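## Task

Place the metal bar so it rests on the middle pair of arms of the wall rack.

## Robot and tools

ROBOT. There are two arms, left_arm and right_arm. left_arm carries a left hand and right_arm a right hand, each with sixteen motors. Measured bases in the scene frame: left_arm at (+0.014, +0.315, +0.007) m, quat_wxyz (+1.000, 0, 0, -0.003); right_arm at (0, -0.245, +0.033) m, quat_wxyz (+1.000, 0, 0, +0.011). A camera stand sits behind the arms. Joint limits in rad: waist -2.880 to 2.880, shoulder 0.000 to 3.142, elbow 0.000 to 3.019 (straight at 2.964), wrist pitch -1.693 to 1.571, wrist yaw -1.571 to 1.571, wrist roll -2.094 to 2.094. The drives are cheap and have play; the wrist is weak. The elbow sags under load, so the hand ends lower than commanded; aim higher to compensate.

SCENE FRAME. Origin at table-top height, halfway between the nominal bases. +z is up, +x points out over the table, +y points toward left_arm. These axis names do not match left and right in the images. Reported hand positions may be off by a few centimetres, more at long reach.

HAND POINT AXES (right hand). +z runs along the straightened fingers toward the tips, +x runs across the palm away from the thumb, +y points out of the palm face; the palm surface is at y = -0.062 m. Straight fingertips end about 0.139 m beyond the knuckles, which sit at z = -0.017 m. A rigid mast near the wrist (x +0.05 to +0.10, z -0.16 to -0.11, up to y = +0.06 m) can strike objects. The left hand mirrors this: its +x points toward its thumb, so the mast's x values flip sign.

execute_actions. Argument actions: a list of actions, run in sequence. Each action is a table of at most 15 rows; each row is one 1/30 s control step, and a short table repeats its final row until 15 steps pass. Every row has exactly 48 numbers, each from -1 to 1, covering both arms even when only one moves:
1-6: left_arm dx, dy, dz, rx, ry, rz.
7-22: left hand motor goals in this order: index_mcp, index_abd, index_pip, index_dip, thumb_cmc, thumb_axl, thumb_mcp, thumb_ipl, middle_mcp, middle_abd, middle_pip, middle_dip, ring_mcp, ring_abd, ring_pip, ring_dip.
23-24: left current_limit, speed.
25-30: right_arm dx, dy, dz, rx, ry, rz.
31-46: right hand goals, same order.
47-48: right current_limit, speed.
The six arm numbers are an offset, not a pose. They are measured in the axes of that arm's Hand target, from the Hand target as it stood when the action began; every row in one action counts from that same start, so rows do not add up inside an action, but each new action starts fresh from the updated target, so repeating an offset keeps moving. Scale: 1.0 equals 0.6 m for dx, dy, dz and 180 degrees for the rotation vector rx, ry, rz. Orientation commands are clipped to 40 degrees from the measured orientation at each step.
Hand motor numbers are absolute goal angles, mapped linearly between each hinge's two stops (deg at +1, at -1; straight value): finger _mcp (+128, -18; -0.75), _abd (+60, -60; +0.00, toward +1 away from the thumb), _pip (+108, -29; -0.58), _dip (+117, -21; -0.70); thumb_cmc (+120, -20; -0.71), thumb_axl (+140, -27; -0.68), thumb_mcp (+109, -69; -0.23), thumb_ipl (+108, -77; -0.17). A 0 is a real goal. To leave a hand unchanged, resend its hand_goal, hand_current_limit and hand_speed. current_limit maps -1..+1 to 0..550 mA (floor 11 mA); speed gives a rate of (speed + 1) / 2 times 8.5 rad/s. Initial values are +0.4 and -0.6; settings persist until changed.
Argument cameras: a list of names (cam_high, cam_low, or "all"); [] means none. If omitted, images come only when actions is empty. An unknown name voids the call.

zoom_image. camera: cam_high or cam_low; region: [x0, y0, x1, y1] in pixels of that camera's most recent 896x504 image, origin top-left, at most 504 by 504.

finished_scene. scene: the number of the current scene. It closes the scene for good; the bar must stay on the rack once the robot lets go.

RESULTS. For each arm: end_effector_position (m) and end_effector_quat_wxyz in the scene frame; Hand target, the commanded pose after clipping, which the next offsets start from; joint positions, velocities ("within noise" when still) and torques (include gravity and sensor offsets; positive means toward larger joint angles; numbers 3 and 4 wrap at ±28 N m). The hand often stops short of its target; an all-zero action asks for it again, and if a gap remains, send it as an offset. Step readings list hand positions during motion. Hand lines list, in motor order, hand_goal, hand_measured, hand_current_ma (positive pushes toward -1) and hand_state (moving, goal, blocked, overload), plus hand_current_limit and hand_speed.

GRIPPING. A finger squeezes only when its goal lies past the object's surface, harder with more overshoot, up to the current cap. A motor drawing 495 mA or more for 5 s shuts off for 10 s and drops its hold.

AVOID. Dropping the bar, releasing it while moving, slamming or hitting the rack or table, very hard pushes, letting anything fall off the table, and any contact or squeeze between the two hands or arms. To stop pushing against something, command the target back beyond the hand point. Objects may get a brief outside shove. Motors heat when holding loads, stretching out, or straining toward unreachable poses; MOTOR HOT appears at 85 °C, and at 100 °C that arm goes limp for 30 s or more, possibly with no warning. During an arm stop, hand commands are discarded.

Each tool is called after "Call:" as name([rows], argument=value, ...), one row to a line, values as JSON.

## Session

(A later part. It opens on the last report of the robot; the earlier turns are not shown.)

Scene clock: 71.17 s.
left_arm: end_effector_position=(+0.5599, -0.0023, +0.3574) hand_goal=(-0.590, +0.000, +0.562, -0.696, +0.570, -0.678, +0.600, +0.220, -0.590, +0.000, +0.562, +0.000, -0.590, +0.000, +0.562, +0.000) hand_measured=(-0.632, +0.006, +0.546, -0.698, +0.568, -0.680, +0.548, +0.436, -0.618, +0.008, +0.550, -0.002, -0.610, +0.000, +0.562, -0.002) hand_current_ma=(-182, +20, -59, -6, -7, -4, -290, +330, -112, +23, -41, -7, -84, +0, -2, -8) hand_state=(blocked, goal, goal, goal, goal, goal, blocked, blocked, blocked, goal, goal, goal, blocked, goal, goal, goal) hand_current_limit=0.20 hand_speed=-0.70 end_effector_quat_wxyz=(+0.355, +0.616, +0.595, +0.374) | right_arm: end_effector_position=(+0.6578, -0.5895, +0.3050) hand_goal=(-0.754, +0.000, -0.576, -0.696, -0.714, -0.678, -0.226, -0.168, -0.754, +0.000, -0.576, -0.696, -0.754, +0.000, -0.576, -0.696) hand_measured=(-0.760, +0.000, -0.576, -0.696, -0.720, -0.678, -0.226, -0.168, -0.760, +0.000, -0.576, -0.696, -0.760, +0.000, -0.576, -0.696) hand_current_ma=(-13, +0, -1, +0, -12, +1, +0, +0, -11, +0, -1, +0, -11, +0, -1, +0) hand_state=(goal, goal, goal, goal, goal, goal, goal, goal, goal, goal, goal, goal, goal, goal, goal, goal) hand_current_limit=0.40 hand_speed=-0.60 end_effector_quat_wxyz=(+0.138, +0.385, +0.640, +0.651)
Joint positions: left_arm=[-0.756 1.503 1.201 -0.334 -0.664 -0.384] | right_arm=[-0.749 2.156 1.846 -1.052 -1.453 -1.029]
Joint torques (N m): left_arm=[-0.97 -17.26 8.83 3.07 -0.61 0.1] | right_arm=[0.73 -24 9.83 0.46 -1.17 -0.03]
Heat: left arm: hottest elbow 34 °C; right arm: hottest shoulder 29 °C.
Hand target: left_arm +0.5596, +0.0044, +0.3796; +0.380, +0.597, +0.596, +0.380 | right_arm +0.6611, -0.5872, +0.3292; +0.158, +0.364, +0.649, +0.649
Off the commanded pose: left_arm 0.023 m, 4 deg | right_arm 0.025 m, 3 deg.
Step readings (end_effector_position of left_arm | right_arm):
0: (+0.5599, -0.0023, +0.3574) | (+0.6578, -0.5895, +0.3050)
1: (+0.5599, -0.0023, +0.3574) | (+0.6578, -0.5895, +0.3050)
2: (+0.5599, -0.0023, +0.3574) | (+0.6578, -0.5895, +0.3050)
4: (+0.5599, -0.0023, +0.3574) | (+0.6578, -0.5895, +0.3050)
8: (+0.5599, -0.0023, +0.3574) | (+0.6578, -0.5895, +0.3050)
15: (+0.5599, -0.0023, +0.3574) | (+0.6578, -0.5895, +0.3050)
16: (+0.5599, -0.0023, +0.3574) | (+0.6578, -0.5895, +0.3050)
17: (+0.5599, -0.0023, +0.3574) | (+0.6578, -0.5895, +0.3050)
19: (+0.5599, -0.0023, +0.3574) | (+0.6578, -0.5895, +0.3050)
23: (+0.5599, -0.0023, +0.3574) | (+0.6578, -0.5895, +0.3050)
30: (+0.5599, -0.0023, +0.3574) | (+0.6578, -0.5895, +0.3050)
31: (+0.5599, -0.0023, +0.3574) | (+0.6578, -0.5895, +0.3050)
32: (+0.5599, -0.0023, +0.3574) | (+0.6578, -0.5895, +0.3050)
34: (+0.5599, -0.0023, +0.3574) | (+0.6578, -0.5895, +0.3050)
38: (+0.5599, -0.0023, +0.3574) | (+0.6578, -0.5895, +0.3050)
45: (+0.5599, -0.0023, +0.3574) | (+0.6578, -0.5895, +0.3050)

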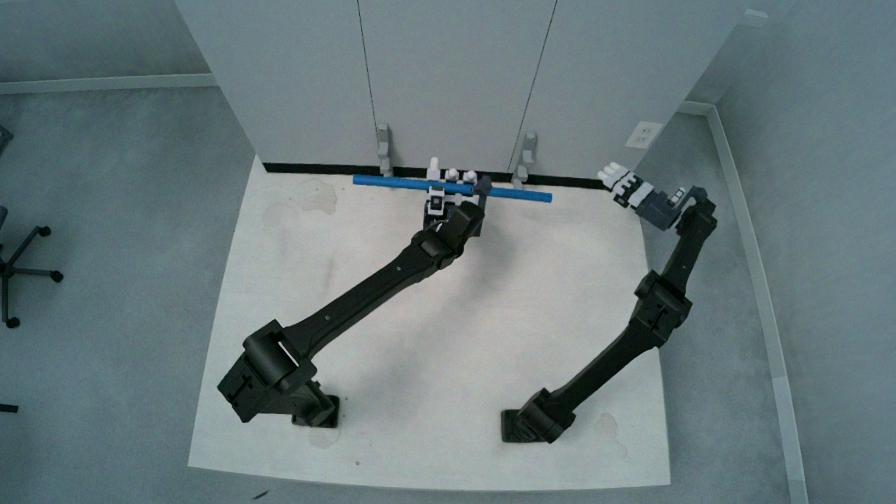

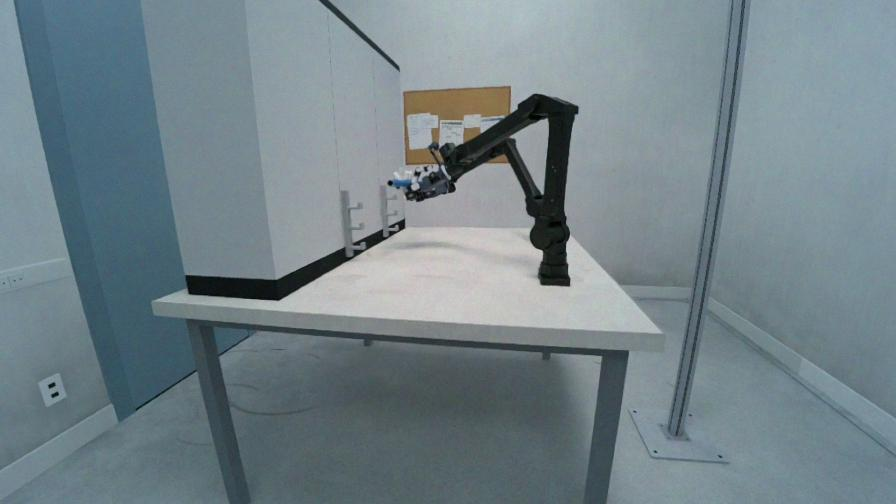

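Call:
execute_actions([
  [[0,-0.013,0.0165,-0.02,0.0012,-0.002,-0.589,0,0.562,-0.696,0.571,-0.678,0.6,0.28,-0.589,0,0.562,0.0,-0.589,0,0.562,0.0,0.1,-0.7,0,0,0,0,0,0,-0.754,0,-0.576,-0.696,-0.714,-0.678,-0.226,-0.168,-0.754,0,-0.576,-0.696,-0.754,0,-0.576,-0.696,0.4,-0.6],[0,-0.026,0.033,-0.04,0.0024,-0.004,-0.589,0,0.562,-0.696,0.571,-0.678,0.6,0.28,-0.589,0,0.562,0.0,-0.589,0,0.562,0.0,0.1,-0.7,0,0,0,0,0,0,-0.754,0,-0.576,-0.696,-0.714,-0.678,-0.226,-0.168,-0.754,0,-0.576,-0.696,-0.754,0,-0.576,-0.696,0.4,-0.6],[0,-0.039,0.049,-0.06,0.0036,-0.006,-0.589,0,0.562,-0.696,0.571,-0.678,0.6,0.28,-0.589,0,0.562,0.0,-0.589,0,0.562,0.0,0.1,-0.7,0,0,0,0,0,0,-0.754,0,-0.576,-0.696,-0.714,-0.678,-0.226,-0.168,-0.754,0,-0.576,-0.696,-0.754,0,-0.576,-0.696,0.4,-0.6],[0,-0.0522,0.0657,-0.075,0.0049,-0.0075,-0.589,0,0.562,-0.696,0.571,-0.678,0.6,0.28,-0.589,0,0.562,0.0,-0.589,0,0.562,0.0,0.1,-0.7,0,0,0,0,0,0,-0.754,0,-0.576,-0.696,-0.714,-0.678,-0.226,-0.168,-0.754,0,-0.576,-0.696,-0.754,0,-0.576,-0.696,0.4,-0.6]],
  [[0,-0.0165,0.013,-0.02,0.0012,-0.002,-0.589,0,0.562,-0.696,0.571,-0.678,0.6,0.28,-0.589,0,0.562,0.0,-0.589,0,0.562,0.0,0.1,-0.7,0,0,0,0,0,0,-0.754,0,-0.576,-0.696,-0.714,-0.678,-0.226,-0.168,-0.754,0,-0.576,-0.696,-0.754,0,-0.576,-0.696,0.4,-0.6],[0,-0.033,0.026,-0.04,0.0024,-0.004,-0.589,0,0.562,-0.696,0.571,-0.678,0.6,0.28,-0.589,0,0.562,0.0,-0.589,0,0.562,0.0,0.1,-0.7,0,0,0,0,0,0,-0.754,0,-0.576,-0.696,-0.714,-0.678,-0.226,-0.168,-0.754,0,-0.576,-0.696,-0.754,0,-0.576,-0.696,0.4,-0.6],[-0.0017,-0.066,0.0517,-0.075,0.0049,-0.0075,-0.589,0,0.562,-0.696,0.571,-0.678,0.6,0.28,-0.589,0,0.562,0.0,-0.589,0,0.562,0.0,0.1,-0.7,0,0,0,0,0,0,-0.754,0,-0.576,-0.696,-0.714,-0.678,-0.226,-0.168,-0.754,0,-0.576,-0.696,-0.754,0,-0.576,-0.696,0.4,-0.6]],
], cameras=["all"])

Call:
zoom_image(camera="cam_high", region=[340, 110, 580, 245])

Call:
zoom_image(camera="cam_low", region=[320, 140, 460, 265])

Scene clock: 74.47 s.
left_arm: end_effector_position=(+0.6013, -0.0030, +0.2670) hand_goal=(-0.590, +0.000, +0.562, -0.696, +0.570, -0.678, +0.600, +0.280, -0.590, +0.000, +0.562, +0.000, -0.590, +0.000, +0.562, +0.000) hand_measured=(-0.634, +0.008, +0.546, -0.698, +0.568, -0.680, +0.548, +0.434, -0.618, +0.008, +0.550, -0.002, -0.610, +0.000, +0.562, -0.002) hand_current_ma=(-196, +21, -59, -6, -7, -4, -286, +302, -116, +24, -41, -7, -79, +0, -2, -7) hand_state=(blocked, goal, goal, goal, goal, goal, blocked, blocked, blocked, goal, goal, goal, goal, goal, goal, goal) hand_current_limit=0.10 hand_speed=-0.70 end_effector_quat_wxyz=(+0.485, +0.499, +0.514, +0.502) | right_arm: end_effector_position=(+0.6578, -0.5895, +0.3050) hand_goal=(-0.754, +0.000, -0.576, -0.696, -0.714, -0.678, -0.226, -0.168, -0.754, +0.000, -0.576, -0.696, -0.754, +0.000, -0.576, -0.696) hand_measured=(-0.760, +0.000, -0.576, -0.696, -0.720, -0.678, -0.226, -0.168, -0.760, +0.000, -0.576, -0.696, -0.760, +0.000, -0.576, -0.696) hand_current_ma=(-13, +0, -1, +0, -12, +1, +0, +0, -11, +0, -1, +0, -11, +0, -1, +0) hand_state=(goal, goal, goal, goal, goal, goal, goal, goal, goal, goal, goal, goal, goal, goal, goal, goal) hand_current_limit=0.40 hand_speed=-0.60 end_effector_quat_wxyz=(+0.138, +0.385, +0.640, +0.651)
Joint positions: left_arm=[-0.69 1.901 1.062 0.804 -0.728 -0.022] | right_arm=[-0.749 2.156 1.846 -1.052 -1.453 -1.029]
Joint torques (N m): left_arm=[-1.2 -19.55 7.92 3.28 0.16 0.11] | right_arm=[0.38 -23.88 9.83 0.51 -1.17 -0.02]
Heat: left arm: hottest elbow 34 °C; right arm: hottest shoulder 29 °C.
Hand target: left_arm +0.6046, +0.0032, +0.2896; +0.508, +0.472, +0.510, +0.509 | right_arm +0.6611, -0.5872, +0.3292; +0.158, +0.364, +0.649, +0.649
Off the commanded pose: left_arm 0.024 m, 4 deg | right_arm 0.025 m, 3 deg.
Step readings (end_effector_position of left_arm | right_arm):
0: (+0.5599, -0.0023, +0.3574) | (+0.6578, -0.5895, +0.3050)
1: (+0.5600, -0.0025, +0.3580) | (+0.6578, -0.5895, +0.3050)
2: (+0.5599, -0.0023, +0.3579) | (+0.6578, -0.5895, +0.3050)
4: (+0.5597, -0.0004, +0.3616) | (+0.6578, -0.5895, +0.3050)
8: (+0.5627, +0.0044, +0.3565) | (+0.6578, -0.5895, +0.3050)
15: (+0.5768, +0.0012, +0.3148) | (+0.6578, -0.5895, +0.3050)
16: (+0.5778, +0.0007, +0.3114) | (+0.6578, -0.5895, +0.3050)
17: (+0.5791, +0.0009, +0.3101) | (+0.6578, -0.5895, +0.3050)
19: (+0.5805, +0.0006, +0.3124) | (+0.6578, -0.5895, +0.3050)
23: (+0.5883, +0.0011, +0.3044) | (+0.6578, -0.5895, +0.3050)
30: (+0.6014, -0.0007, +0.2632) | (+0.6578, -0.5895, +0.3050)

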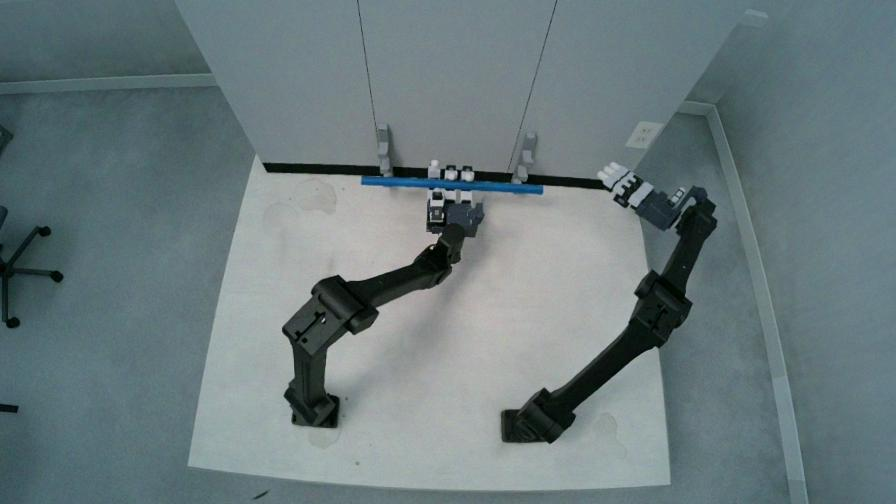

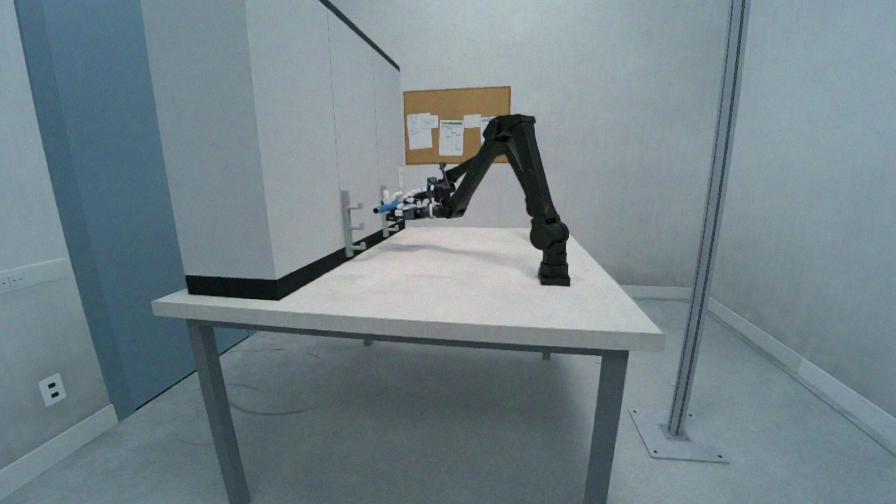

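Scaled by 2.100.

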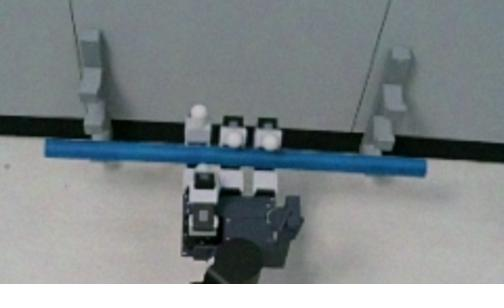

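Scaled by 3.600.

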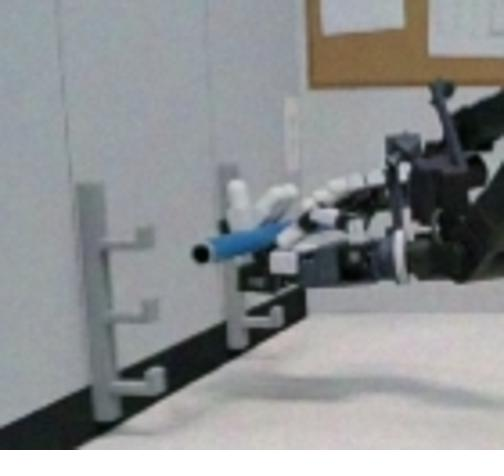

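Call:
execute_actions([
  [[0,-0.016,0.024,0,0,0,-0.589,0,0.562,-0.696,0.571,-0.678,0.6,0.28,-0.589,0,0.562,0.0,-0.589,0,0.562,0.0,0.1,-0.7,0,0,0,0,0,0,-0.754,0,-0.576,-0.696,-0.714,-0.678,-0.226,-0.168,-0.754,0,-0.576,-0.696,-0.754,0,-0.576,-0.696,0.4,-0.6],[0,-0.032,0.048,0,0,0,-0.589,0,0.562,-0.696,0.571,-0.678,0.6,0.28,-0.589,0,0.562,0.0,-0.589,0,0.562,0.0,0.1,-0.7,0,0,0,0,0,0,-0.754,0,-0.576,-0.696,-0.714,-0.678,-0.226,-0.168,-0.754,0,-0.576,-0.696,-0.754,0,-0.576,-0.696,0.4,-0.6],[-0.001,-0.049,0.0733,0,0,0,-0.589,0,0.562,-0.696,0.571,-0.678,0.6,0.28,-0.589,0,0.562,0.0,-0.589,0,0.562,0.0,0.1,-0.7,0,0,0,0,0,0,-0.754,0,-0.576,-0.696,-0.714,-0.678,-0.226,-0.168,-0.754,0,-0.576,-0.696,-0.754,0,-0.576,-0.696,0.4,-0.6]],
], cameras=["all"])

Call:
zoom_image(camera="cam_low", region=[330, 160, 440, 260])

Call:
zoom_image(camera="cam_high", region=[340, 110, 580, 245])

Scene clock: 76.70 s.
left_arm: end_effector_position=(+0.6391, +0.0070, +0.2203) hand_goal=(-0.590, +0.000, +0.562, -0.696, +0.570, -0.678, +0.600, +0.280, -0.590, +0.000, +0.562, +0.000, -0.590, +0.000, +0.562, +0.000) hand_measured=(-0.634, +0.008, +0.546, -0.698, +0.568, -0.680, +0.548, +0.434, -0.618, +0.008, +0.550, -0.002, -0.610, +0.000, +0.562, -0.002) hand_current_ma=(-196, +21, -59, -6, -7, -4, -285, +302, -116, +24, -41, -7, -79, +0, -2, -7) hand_state=(blocked, goal, goal, goal, goal, goal, blocked, blocked, blocked, goal, goal, goal, goal, goal, goal, goal) hand_current_limit=0.10 hand_speed=-0.70 end_effector_quat_wxyz=(+0.471, +0.512, +0.515, +0.501) | right_arm: end_effector_position=(+0.6578, -0.5895, +0.3050) hand_goal=(-0.754, +0.000, -0.576, -0.696, -0.714, -0.678, -0.226, -0.168, -0.754, +0.000, -0.576, -0.696, -0.754, +0.000, -0.576, -0.696) hand_measured=(-0.760, +0.000, -0.576, -0.696, -0.720, -0.678, -0.226, -0.168, -0.760, +0.000, -0.576, -0.696, -0.760, +0.000, -0.576, -0.696) hand_current_ma=(-13, +0, -1, +0, -12, +1, +0, +0, -11, +0, -1, +0, -11, +0, -1, +0) hand_state=(goal, goal, goal, goal, goal, goal, goal, goal, goal, goal, goal, goal, goal, goal, goal, goal) hand_current_limit=0.40 hand_speed=-0.60 end_effector_quat_wxyz=(+0.138, +0.385, +0.640, +0.651)
Joint positions: left_arm=[-0.634 2.021 1.12 0.831 -0.673 -0.017] | right_arm=[-0.749 2.156 1.846 -1.052 -1.453 -1.029]
Joint torques (N m): left_arm=[-1.03 -21.07 10.93 3.23 0.16 0.12] | right_arm=[0.62 -24.18 9.73 0.53 -1.15 -0.04]
Heat: left arm: hottest elbow 34 °C; right arm: hottest elbow 30 °C.
Hand target: left_arm +0.6496, +0.0032, +0.2617; +0.508, +0.472, +0.510, +0.509 | right_arm +0.6611, -0.5872, +0.3292; +0.158, +0.364, +0.649, +0.649
Off the commanded pose: left_arm 0.043 m, 6 deg | right_arm 0.025 m, 3 deg.
Step readings (end_effector_position of left_arm | right_arm):
0: (+0.6008, -0.0039, +0.2670) | (+0.6578, -0.5895, +0.3050)
1: (+0.6009, -0.0042, +0.2670) | (+0.6578, -0.5895, +0.3050)
2: (+0.6014, -0.0039, +0.2673) | (+0.6578, -0.5895, +0.3050)
4: (+0.6036, -0.0049, +0.2654) | (+0.6578, -0.5895, +0.3050)
8: (+0.6207, -0.0027, +0.2497) | (+0.6578, -0.5895, +0.3050)
15: (+0.6399, +0.0148, +0.2173) | (+0.6578, -0.5895, +0.3050)

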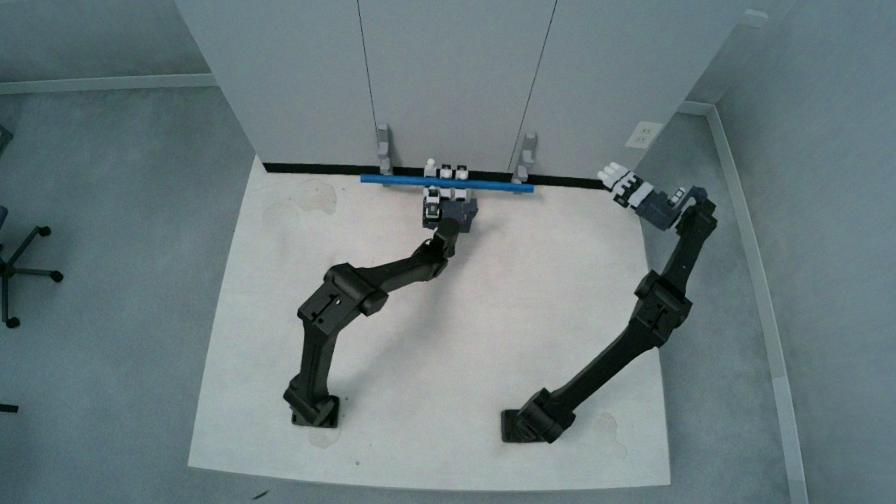

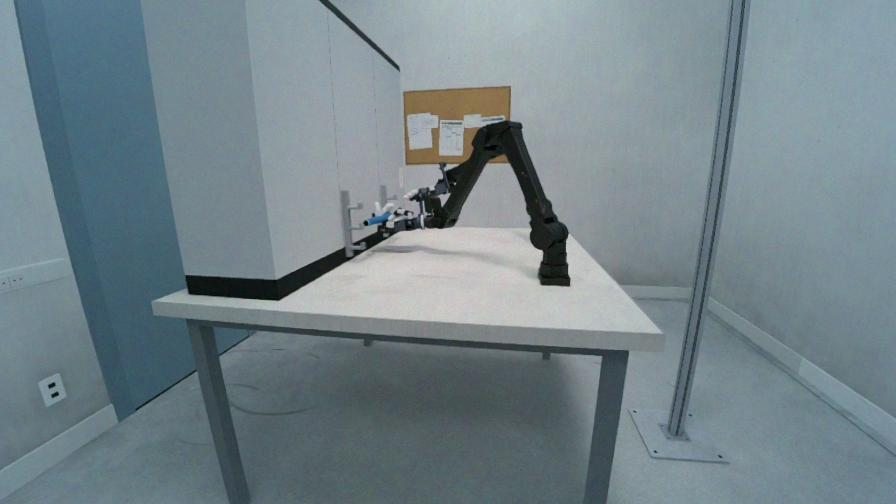

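Scaled by 4.582.

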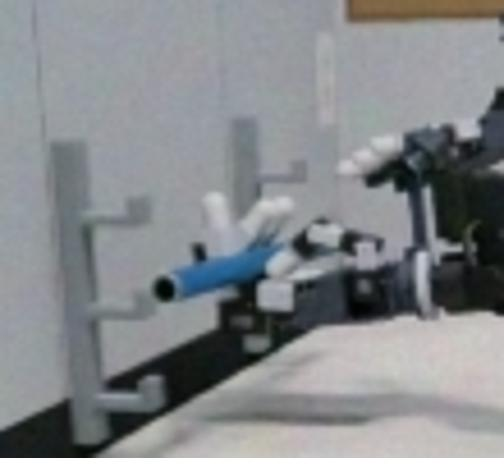

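Scaled by 2.100.

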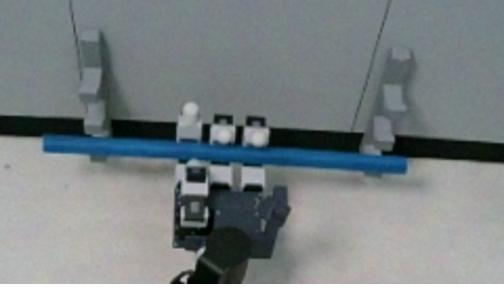

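Call:
execute_actions([
  [[-0.015,0.041,0.001,-0.012,0,-0.01,-0.589,0,0.562,-0.696,0.571,-0.678,0.6,0.28,-0.589,0,0.562,0.0,-0.589,0,0.562,0.0,0.1,-0.7,0,0,0,0,0,0,-0.754,0,-0.576,-0.696,-0.714,-0.678,-0.226,-0.168,-0.754,0,-0.576,-0.696,-0.754,0,-0.576,-0.696,0.4,-0.6]],
])

Scene clock: 77.90 s.
left_arm: end_effector_position=(+0.6430, -0.0006, +0.2352) hand_goal=(-0.590, +0.000, +0.562, -0.696, +0.570, -0.678, +0.600, +0.280, -0.590, +0.000, +0.562, +0.000, -0.590, +0.000, +0.562, +0.000) hand_measured=(-0.634, +0.008, +0.546, -0.698, +0.568, -0.680, +0.548, +0.434, -0.618, +0.008, +0.550, -0.002, -0.610, +0.000, +0.562, -0.002) hand_current_ma=(-196, +21, -59, -6, -7, -4, -285, +302, -116, +24, -41, -7, -79, +0, -2, -7) hand_state=(blocked, goal, goal, goal, goal, goal, blocked, blocked, blocked, goal, goal, goal, goal, goal, goal, goal) hand_current_limit=0.10 hand_speed=-0.70 end_effector_quat_wxyz=(+0.484, +0.500, +0.514, +0.502) | right_arm: end_effector_position=(+0.6578, -0.5895, +0.3050) hand_goal=(-0.754, +0.000, -0.576, -0.696, -0.714, -0.678, -0.226, -0.168, -0.754, +0.000, -0.576, -0.696, -0.754, +0.000, -0.576, -0.696) hand_measured=(-0.760, +0.000, -0.576, -0.696, -0.720, -0.678, -0.226, -0.168, -0.760, +0.000, -0.576, -0.696, -0.760, +0.000, -0.576, -0.696) hand_current_ma=(-13, +0, -1, +0, -12, +1, +0, +0, -11, +0, -1, +0, -11, +0, -1, +0) hand_state=(goal, goal, goal, goal, goal, goal, goal, goal, goal, goal, goal, goal, goal, goal, goal, goal) hand_current_limit=0.40 hand_speed=-0.60 end_effector_quat_wxyz=(+0.138, +0.385, +0.640, +0.651)
Joint positions: left_arm=[-0.64 2.021 1.154 0.831 -0.677 -0.017] | right_arm=[-0.749 2.156 1.846 -1.052 -1.453 -1.029]
Joint torques (N m): left_arm=[-1.73 -22.48 11.43 3.3 -0.15 0.09] | right_arm=[0.79 -24.18 9.66 0.51 -1.15 -0.04]
Heat: left arm: hottest elbow 34 °C; right arm: hottest elbow 30 °C.
Hand target: left_arm +0.6496, -0.0048, +0.2867; +0.525, +0.454, +0.508, +0.510 | right_arm +0.6611, -0.5872, +0.3292; +0.158, +0.364, +0.649, +0.649
Off the commanded pose: left_arm 0.052 m, 7 deg | right_arm 0.025 m, 3 deg.
Step readings (end_effector_position of left_arm | right_arm):
0: (+0.6391, +0.0070, +0.2203) | (+0.6578, -0.5895, +0.3050)
1: (+0.6391, +0.0070, +0.2203) | (+0.6578, -0.5895, +0.3050)
2: (+0.6391, +0.0070, +0.2203) | (+0.6578, -0.5895, +0.3050)
4: (+0.6399, +0.0066, +0.2223) | (+0.6578, -0.5895, +0.3050)
8: (+0.6423, +0.0039, +0.2297) | (+0.6578, -0.5895, +0.3050)
15: (+0.6430, -0.0006, +0.2352) | (+0.6578, -0.5895, +0.3050)

Call:
execute_actions([
  [[0,0.002,0.03,0,0,0,-0.589,0,0.562,-0.696,0.571,-0.678,0.6,0.28,-0.589,0,0.562,0.0,-0.589,0,0.562,0.0,0.1,-0.7,0,0,0,0,0,0,-0.754,0,-0.576,-0.696,-0.714,-0.678,-0.226,-0.168,-0.754,0,-0.576,-0.696,-0.754,0,-0.576,-0.696,0.4,-0.6],[0,0.004,0.058,0,0,0,-0.589,0,0.562,-0.696,0.571,-0.678,0.6,0.28,-0.589,0,0.562,0.0,-0.589,0,0.562,0.0,0.1,-0.7,0,0,0,0,0,0,-0.754,0,-0.576,-0.696,-0.714,-0.678,-0.226,-0.168,-0.754,0,-0.576,-0.696,-0.754,0,-0.576,-0.696,0.4,-0.6]],
], cameras=["all"])

Call:
zoom_image(camera="cam_low", region=[330, 160, 440, 260])

Call:
zoom_image(camera="cam_high", region=[340, 110, 580, 245])

Scene clock: 79.17 s.
left_arm: end_effector_position=(+0.6652, -0.0061, +0.2669) hand_goal=(-0.590, +0.000, +0.562, -0.696, +0.570, -0.678, +0.600, +0.280, -0.590, +0.000, +0.562, +0.000, -0.590, +0.000, +0.562, +0.000) hand_measured=(-0.646, +0.018, +0.538, -0.698, +0.566, -0.680, +0.552, +0.428, -0.612, +0.006, +0.558, -0.002, -0.606, +0.000, +0.562, -0.002) hand_current_ma=(-253, +57, -89, -6, -11, -7, -260, +302, -90, +16, -16, -7, -64, +0, -2, -7) hand_state=(blocked, goal, blocked, goal, goal, goal, blocked, blocked, blocked, goal, goal, goal, goal, goal, goal, goal) hand_current_limit=0.10 hand_speed=-0.70 end_effector_quat_wxyz=(+0.514, +0.477, +0.509, +0.499) | right_arm: end_effector_position=(+0.6578, -0.5895, +0.3050) hand_goal=(-0.754, +0.000, -0.576, -0.696, -0.714, -0.678, -0.226, -0.168, -0.754, +0.000, -0.576, -0.696, -0.754, +0.000, -0.576, -0.696) hand_measured=(-0.760, +0.000, -0.576, -0.696, -0.720, -0.678, -0.226, -0.168, -0.760, +0.000, -0.576, -0.696, -0.760, +0.000, -0.576, -0.696) hand_current_ma=(-13, +0, -1, +0, -12, +1, +0, +0, -11, +0, -1, +0, -11, +0, -1, +0) hand_state=(goal, goal, goal, goal, goal, goal, goal, goal, goal, goal, goal, goal, goal, goal, goal, goal) hand_current_limit=0.40 hand_speed=-0.60 end_effector_quat_wxyz=(+0.138, +0.385, +0.640, +0.651)
Joint positions: left_arm=[-0.623 2.032 1.244 0.822 -0.647 -0.026] | right_arm=[-0.749 2.156 1.846 -1.052 -1.453 -1.029]
Joint torques (N m): left_arm=[-0.15 -20.31 12.44 1.54 0.17 0.1] | right_arm=[0.67 -24.06 9.77 0.5 -1.15 0]
Heat: left arm: hottest elbow 34 °C; right arm: hottest elbow 30 °C.
Hand target: left_arm +0.6841, -0.0032, +0.2915; +0.525, +0.454, +0.508, +0.510 | right_arm +0.6611, -0.5872, +0.3292; +0.158, +0.364, +0.649, +0.649
Off the commanded pose: left_arm 0.031 m, 3 deg | right_arm 0.025 m, 3 deg.
Step readings (end_effector_position of left_arm | right_arm):
0: (+0.6430, -0.0006, +0.2352) | (+0.6578, -0.5895, +0.3050)
1: (+0.6430, -0.0006, +0.2352) | (+0.6578, -0.5895, +0.3050)
2: (+0.6433, -0.0008, +0.2358) | (+0.6578, -0.5895, +0.3050)
4: (+0.6461, -0.0022, +0.2403) | (+0.6578, -0.5895, +0.3050)
8: (+0.6563, -0.0066, +0.2594) | (+0.6578, -0.5895, +0.3050)
15: (+0.6632, -0.0058, +0.2668) | (+0.6578, -0.5895, +0.3050)

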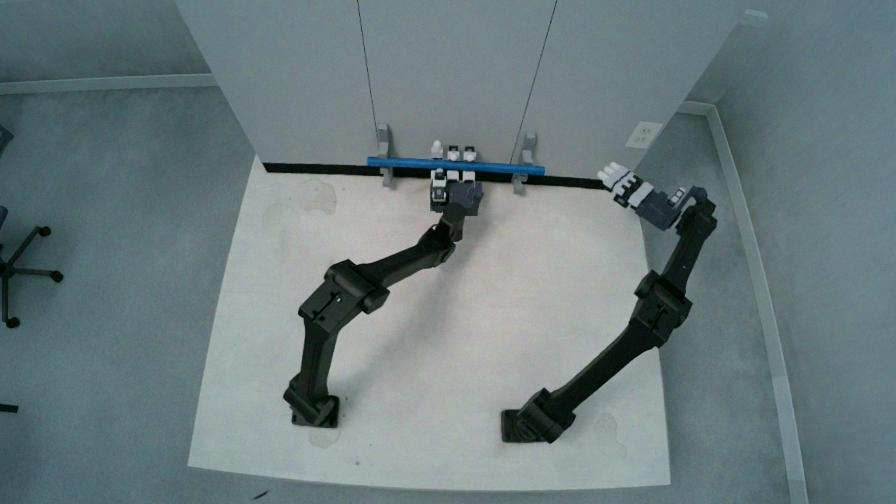

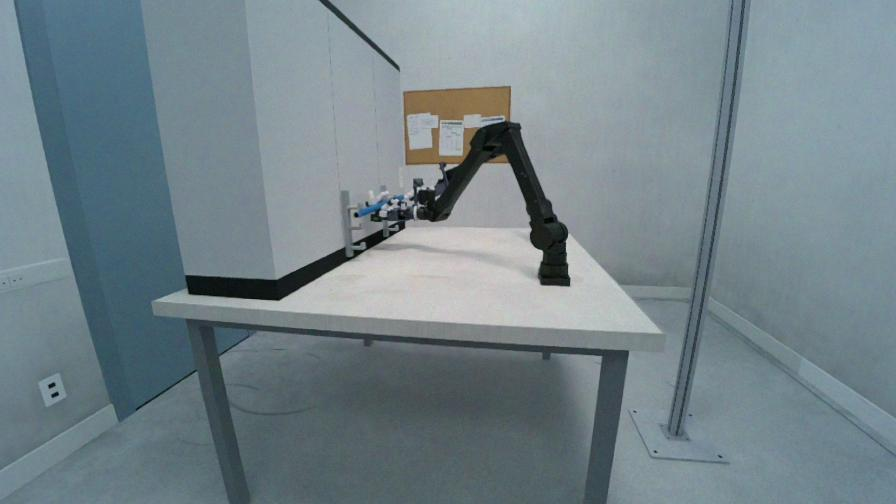

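Scaled by 4.582.

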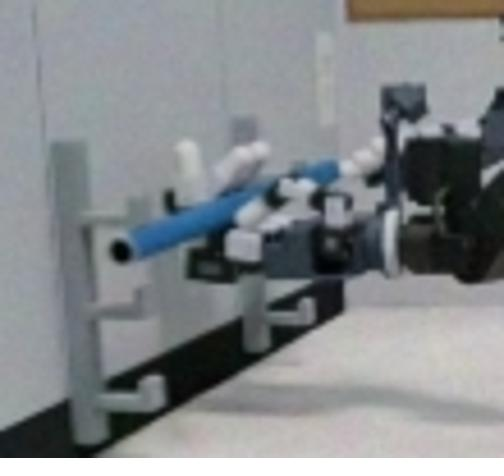

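Scaled by 2.100.

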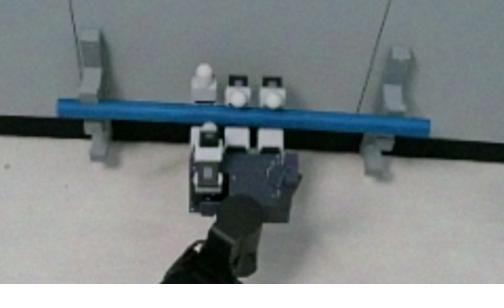

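Call:
execute_actions([
  [[0.013,-0.029,-0.0017,0,0.006,0.008,-0.589,0,0.562,-0.696,0.571,-0.678,0.6,0.28,-0.589,0,0.562,0.0,-0.589,0,0.562,0.0,0.1,-0.7,0,0,0,0,0,0,-0.754,0,-0.576,-0.696,-0.714,-0.678,-0.226,-0.168,-0.754,0,-0.576,-0.696,-0.754,0,-0.576,-0.696,0.4,-0.6]],
], cameras=["all"])

Call:
zoom_image(camera="cam_low", region=[330, 160, 440, 260])

Call:
zoom_image(camera="cam_high", region=[340, 110, 580, 245])

Scene clock: 80.87 s.
left_arm: end_effector_position=(+0.6764, +0.0060, +0.2409) hand_goal=(-0.590, +0.000, +0.562, -0.696, +0.570, -0.678, +0.600, +0.280, -0.590, +0.000, +0.562, +0.000, -0.590, +0.000, +0.562, +0.000) hand_measured=(-0.646, +0.018, +0.538, -0.698, +0.566, -0.680, +0.554, +0.422, -0.614, +0.008, +0.552, -0.002, -0.608, +0.000, +0.562, -0.002) hand_current_ma=(-254, +58, -91, -6, -11, -4, -247, +302, -101, +23, -32, -7, -69, +0, -2, -7) hand_state=(blocked, goal, blocked, goal, goal, goal, blocked, blocked, blocked, goal, goal, goal, goal, goal, goal, goal) hand_current_limit=0.10 hand_speed=-0.70 end_effector_quat_wxyz=(+0.486, +0.490, +0.511, +0.512) | right_arm: end_effector_position=(+0.6578, -0.5895, +0.3050) hand_goal=(-0.754, +0.000, -0.576, -0.696, -0.714, -0.678, -0.226, -0.168, -0.754, +0.000, -0.576, -0.696, -0.754, +0.000, -0.576, -0.696) hand_measured=(-0.760, +0.000, -0.576, -0.696, -0.720, -0.678, -0.226, -0.168, -0.760, +0.000, -0.576, -0.696, -0.760, +0.000, -0.576, -0.696) hand_current_ma=(-13, +0, -1, +0, -12, +1, +0, +0, -11, +0, -1, +0, -11, +0, -1, +0) hand_state=(goal, goal, goal, goal, goal, goal, goal, goal, goal, goal, goal, goal, goal, goal, goal, goal) hand_current_limit=0.40 hand_speed=-0.60 end_effector_quat_wxyz=(+0.138, +0.385, +0.640, +0.651)
Joint positions: left_arm=[-0.598 2.07 1.244 0.822 -0.653 0.003] | right_arm=[-0.749 2.156 1.846 -1.052 -1.453 -1.029]
Joint torques (N m): left_arm=[-0.32 -21.42 11.22 3.04 -0.09 0.11] | right_arm=[0.85 -23.71 9.73 0.44 -1.17 -0.01]
Heat: left arm: hottest elbow 34 °C; right arm: hottest elbow 30 °C.
Hand target: left_arm +0.6841, +0.0034, +0.2736; +0.514, +0.455, +0.507, +0.521 | right_arm +0.6611, -0.5872, +0.3292; +0.158, +0.364, +0.649, +0.649
Off the commanded pose: left_arm 0.034 m, 5 deg | right_arm 0.025 m, 3 deg.
Step readings (end_effector_position of left_arm | right_arm):
0: (+0.6652, -0.0061, +0.2669) | (+0.6578, -0.5895, +0.3050)
1: (+0.6652, -0.0061, +0.2669) | (+0.6578, -0.5895, +0.3050)
2: (+0.6653, -0.0062, +0.2659) | (+0.6578, -0.5895, +0.3050)
4: (+0.6656, -0.0066, +0.2638) | (+0.6578, -0.5895, +0.3050)
8: (+0.6679, -0.0059, +0.2545) | (+0.6578, -0.5895, +0.3050)
15: (+0.6735, +0.0001, +0.2409) | (+0.6578, -0.5895, +0.3050)

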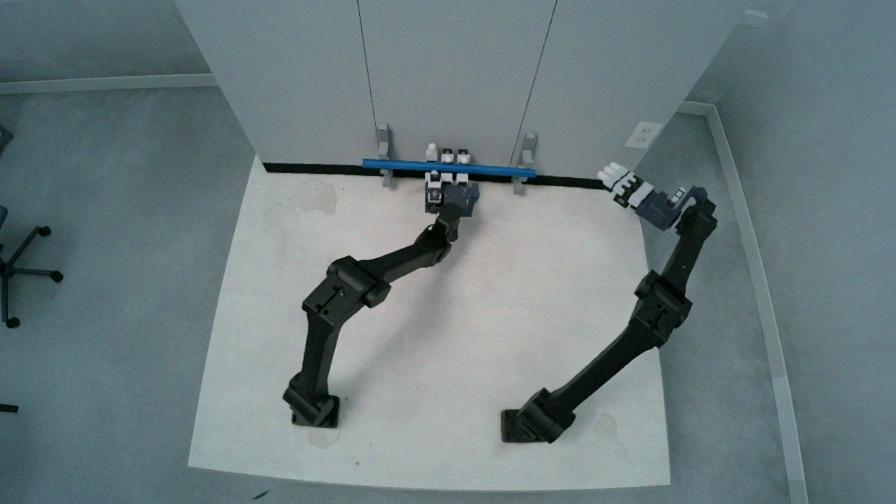

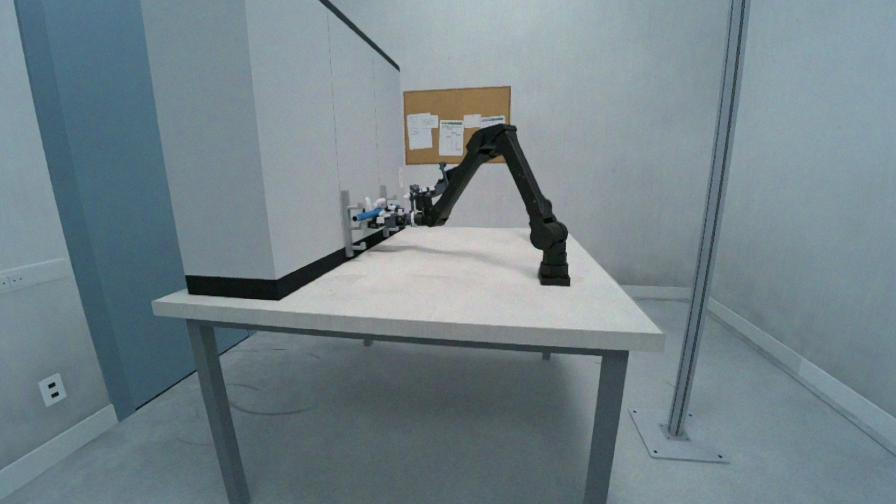

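Scaled by 4.582.

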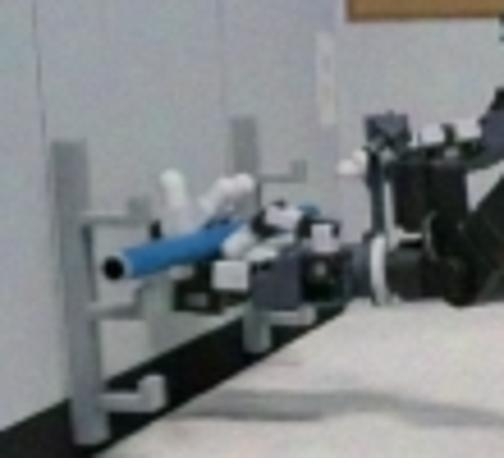

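Scaled by 2.100.

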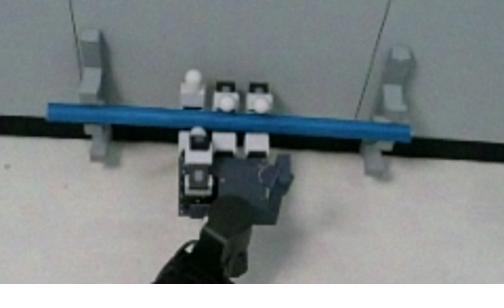

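Call:
execute_actions([
  [[-0.01,0,0.018,0,-0.001,-0.003,-0.589,0,0.562,-0.696,0.571,-0.678,0.6,0.28,-0.589,0,0.562,0.0,-0.589,0,0.562,0.0,0.1,-0.7,0,0,0,0,0,0,-0.754,0,-0.576,-0.696,-0.714,-0.678,-0.226,-0.168,-0.754,0,-0.576,-0.696,-0.754,0,-0.576,-0.696,0.4,-0.6],[-0.01,0,0.034,0,-0.002,-0.003,-0.589,0,0.562,-0.696,0.571,-0.678,0.6,0.28,-0.589,0,0.562,0.0,-0.589,0,0.562,0.0,0.1,-0.7,0,0,0,0,0,0,-0.754,0,-0.576,-0.696,-0.714,-0.678,-0.226,-0.168,-0.754,0,-0.576,-0.696,-0.754,0,-0.576,-0.696,0.4,-0.6]],
], cameras=["all"])

Call:
zoom_image(camera="cam_low", region=[330, 160, 440, 260])

Call:
zoom_image(camera="cam_high", region=[340, 110, 580, 245])

Scene clock: 82.57 s.
left_arm: end_effector_position=(+0.6889, -0.0031, +0.2501) hand_goal=(-0.590, +0.000, +0.562, -0.696, +0.570, -0.678, +0.600, +0.280, -0.590, +0.000, +0.562, +0.000, -0.590, +0.000, +0.562, +0.000) hand_measured=(-0.646, +0.018, +0.538, -0.698, +0.566, -0.680, +0.554, +0.422, -0.614, +0.008, +0.552, -0.002, -0.608, +0.000, +0.562, -0.002) hand_current_ma=(-254, +58, -91, -6, -11, -4, -247, +302, -101, +23, -32, -7, -69, +0, -2, -7) hand_state=(blocked, goal, blocked, goal, goal, goal, blocked, blocked, blocked, goal, goal, goal, goal, goal, goal, goal) hand_current_limit=0.10 hand_speed=-0.70 end_effector_quat_wxyz=(+0.500, +0.481, +0.507, +0.512) | right_arm: end_effector_position=(+0.6578, -0.5895, +0.3050) hand_goal=(-0.754, +0.000, -0.576, -0.696, -0.714, -0.678, -0.226, -0.168, -0.754, +0.000, -0.576, -0.696, -0.754, +0.000, -0.576, -0.696) hand_measured=(-0.760, +0.000, -0.576, -0.696, -0.720, -0.678, -0.226, -0.168, -0.760, +0.000, -0.576, -0.696, -0.760, +0.000, -0.576, -0.696) hand_current_ma=(-13, +0, -1, +0, -12, +1, +0, +0, -11, +0, -1, +0, -11, +0, -1, +0) hand_state=(goal, goal, goal, goal, goal, goal, goal, goal, goal, goal, goal, goal, goal, goal, goal, goal) hand_current_limit=0.40 hand_speed=-0.60 end_effector_quat_wxyz=(+0.138, +0.385, +0.640, +0.651)
Joint positions: left_arm=[-0.597 2.096 1.304 0.822 -0.641 0.003] | right_arm=[-0.749 2.156 1.846 -1.052 -1.453 -1.029]
Joint torques (N m): left_arm=[-0.38 -21.48 12.22 1.66 0.27 0.02] | right_arm=[0.56 -23.94 9.77 0.51 -1.14 -0.05]
Heat: left arm: hottest elbow 34 °C; right arm: hottest elbow 30 °C.
Hand target: left_arm +0.7048, -0.0014, +0.2753; +0.518, +0.455, +0.508, +0.517 | right_arm +0.6611, -0.5872, +0.3292; +0.158, +0.364, +0.649, +0.649
Off the commanded pose: left_arm 0.030 m, 4 deg | right_arm 0.025 m, 3 deg.
Step readings (end_effector_position of left_arm | right_arm):
0: (+0.6730, -0.0011, +0.2409) | (+0.6578, -0.5895, +0.3050)
1: (+0.6730, -0.0011, +0.2409) | (+0.6578, -0.5895, +0.3050)
2: (+0.6737, -0.0001, +0.2399) | (+0.6578, -0.5895, +0.3050)
4: (+0.6753, -0.0008, +0.2419) | (+0.6578, -0.5895, +0.3050)
8: (+0.6837, -0.0034, +0.2481) | (+0.6578, -0.5895, +0.3050)
15: (+0.6882, -0.0024, +0.2545) | (+0.6578, -0.5895, +0.3050)

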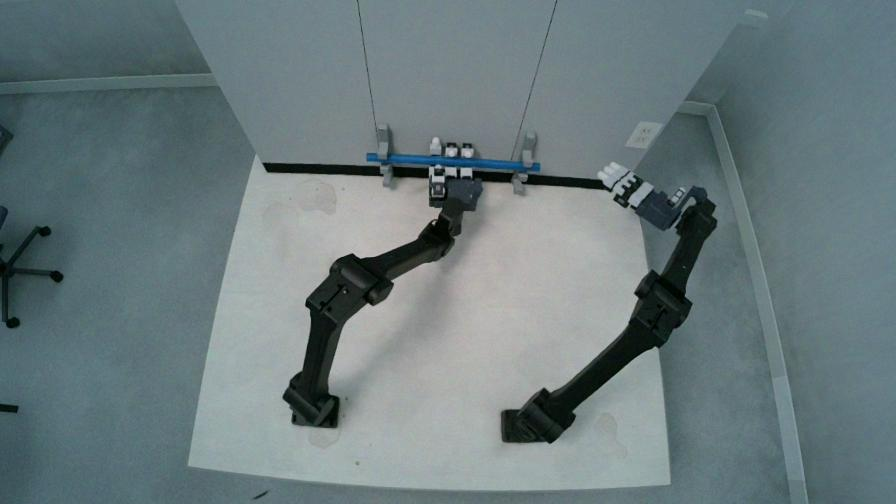

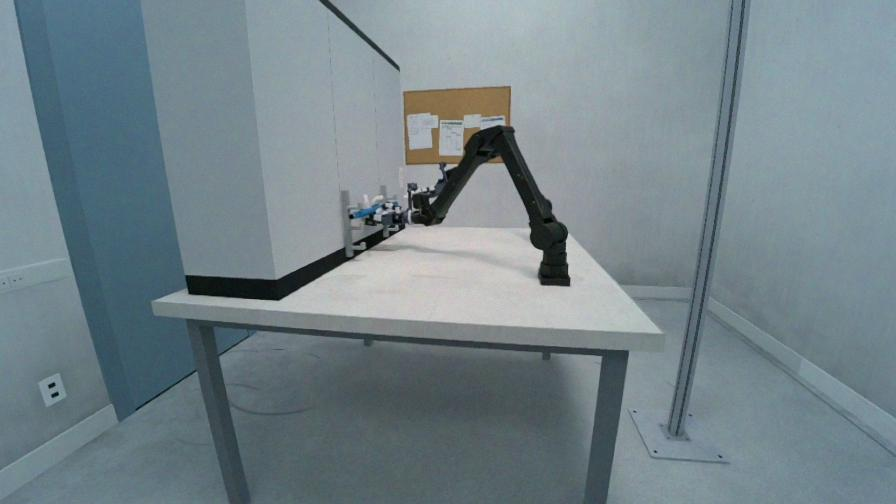

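Scaled by 4.582.

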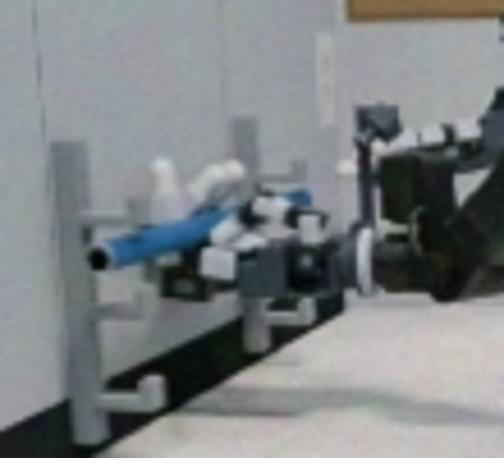

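Scaled by 2.100.

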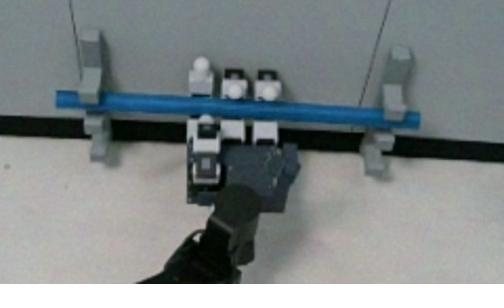

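Call:
execute_actions([
  [[0,-0.026,0.012,0,0,0,-0.589,0,0.562,-0.696,0.571,-0.678,0.6,0.28,-0.589,0,0.562,0.0,-0.589,0,0.562,0.0,0.1,-0.7,0,0,0,0,0,0,-0.754,0,-0.576,-0.696,-0.714,-0.678,-0.226,-0.168,-0.754,0,-0.576,-0.696,-0.754,0,-0.576,-0.696,0.4,-0.6]],
], cameras=["all"])

Call:
zoom_image(camera="cam_low", region=[330, 160, 440, 260])

Call:
zoom_image(camera="cam_high", region=[340, 110, 580, 245])

Scene clock: 87.50 s.
left_arm: end_effector_position=(+0.6935, -0.0046, +0.2390) hand_goal=(-0.590, +0.000, +0.562, -0.696, +0.570, -0.678, +0.600, +0.280, -0.590, +0.000, +0.562, +0.000, -0.590, +0.000, +0.562, +0.000) hand_measured=(-0.644, +0.018, +0.552, -0.698, +0.570, -0.678, +0.554, +0.422, -0.612, +0.010, +0.552, -0.002, -0.596, +0.000, +0.570, -0.002) hand_current_ma=(-240, +59, -32, -6, +0, -3, -247, +302, -92, +31, -33, -7, -24, +0, +24, -7) hand_state=(blocked, goal, goal, goal, goal, goal, blocked, blocked, blocked, goal, goal, goal, goal, goal, goal, goal) hand_current_limit=0.10 hand_speed=-0.70 end_effector_quat_wxyz=(+0.498, +0.480, +0.511, +0.510) | right_arm: end_effector_position=(+0.6578, -0.5895, +0.3050) hand_goal=(-0.754, +0.000, -0.576, -0.696, -0.714, -0.678, -0.226, -0.168, -0.754, +0.000, -0.576, -0.696, -0.754, +0.000, -0.576, -0.696) hand_measured=(-0.760, +0.000, -0.576, -0.696, -0.720, -0.678, -0.226, -0.168, -0.760, +0.000, -0.576, -0.696, -0.760, +0.000, -0.576, -0.696) hand_current_ma=(-13, +0, -1, +0, -12, +1, +0, +0, -11, +0, -1, +0, -11, +0, -1, +0) hand_state=(goal, goal, goal, goal, goal, goal, goal, goal, goal, goal, goal, goal, goal, goal, goal, goal) hand_current_limit=0.40 hand_speed=-0.60 end_effector_quat_wxyz=(+0.138, +0.385, +0.640, +0.651)
Joint positions: left_arm=[-0.597 2.122 1.321 0.822 -0.647 -0.006] | right_arm=[-0.749 2.156 1.846 -1.052 -1.453 -1.029]
Joint torques (N m): left_arm=[-0.21 -20.19 12.48 2.25 0.34 0.01] | right_arm=[0.38 -24 9.77 0.5 -1.16 -0.03]
Heat: left arm: hottest elbow 34 °C; right arm: hottest elbow 30 °C.
Hand target: left_arm +0.7131, -0.0018, +0.2603; +0.518, +0.455, +0.508, +0.517 | right_arm +0.6611, -0.5872, +0.3292; +0.158, +0.364, +0.649, +0.649
Off the commanded pose: left_arm 0.029 m, 4 deg | right_arm 0.025 m, 3 deg.
Step readings (end_effector_position of left_arm | right_arm):
0: (+0.6889, -0.0031, +0.2501) | (+0.6578, -0.5895, +0.3050)
1: (+0.6889, -0.0031, +0.2501) | (+0.6578, -0.5895, +0.3050)
2: (+0.6892, -0.0031, +0.2497) | (+0.6578, -0.5895, +0.3050)
4: (+0.6908, -0.0040, +0.2489) | (+0.6578, -0.5895, +0.3050)
8: (+0.6931, -0.0043, +0.2423) | (+0.6578, -0.5895, +0.3050)
15: (+0.6935, -0.0046, +0.2390) | (+0.6578, -0.5895, +0.3050)

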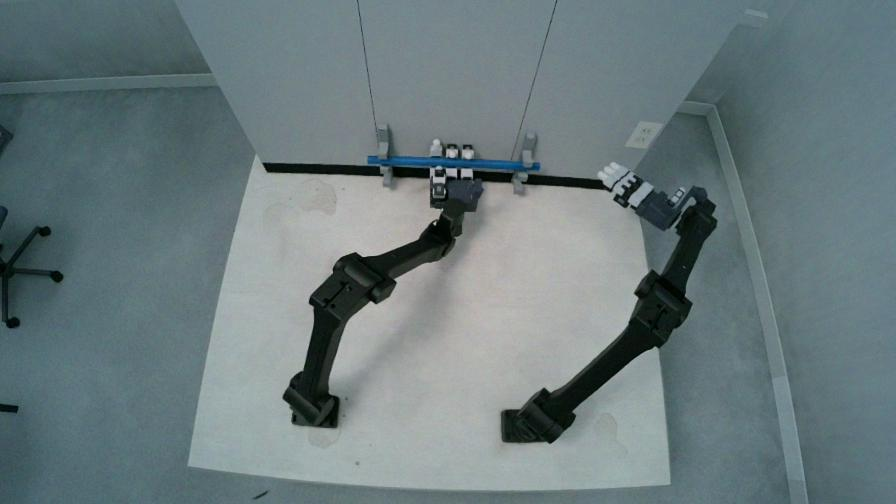

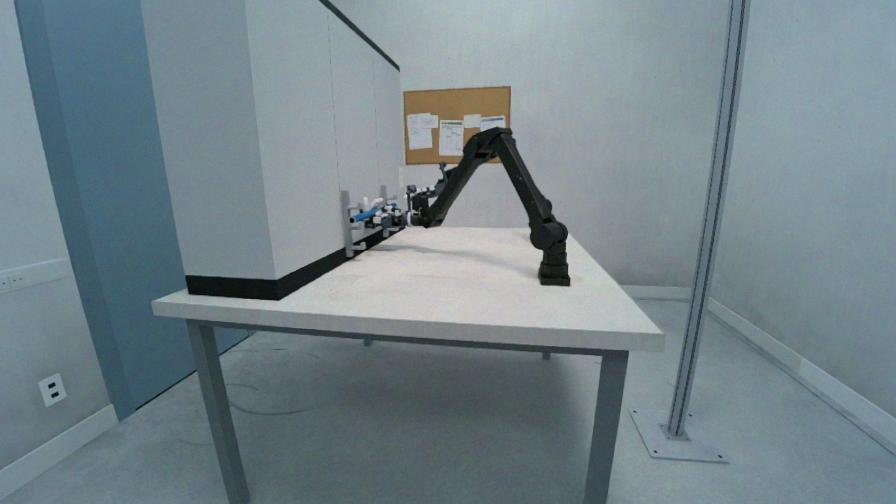

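Scaled by 4.582.

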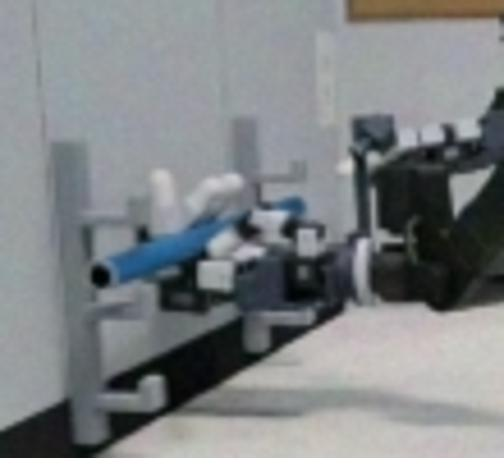

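Scaled by 2.100.

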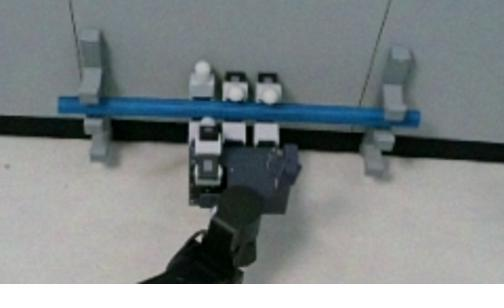

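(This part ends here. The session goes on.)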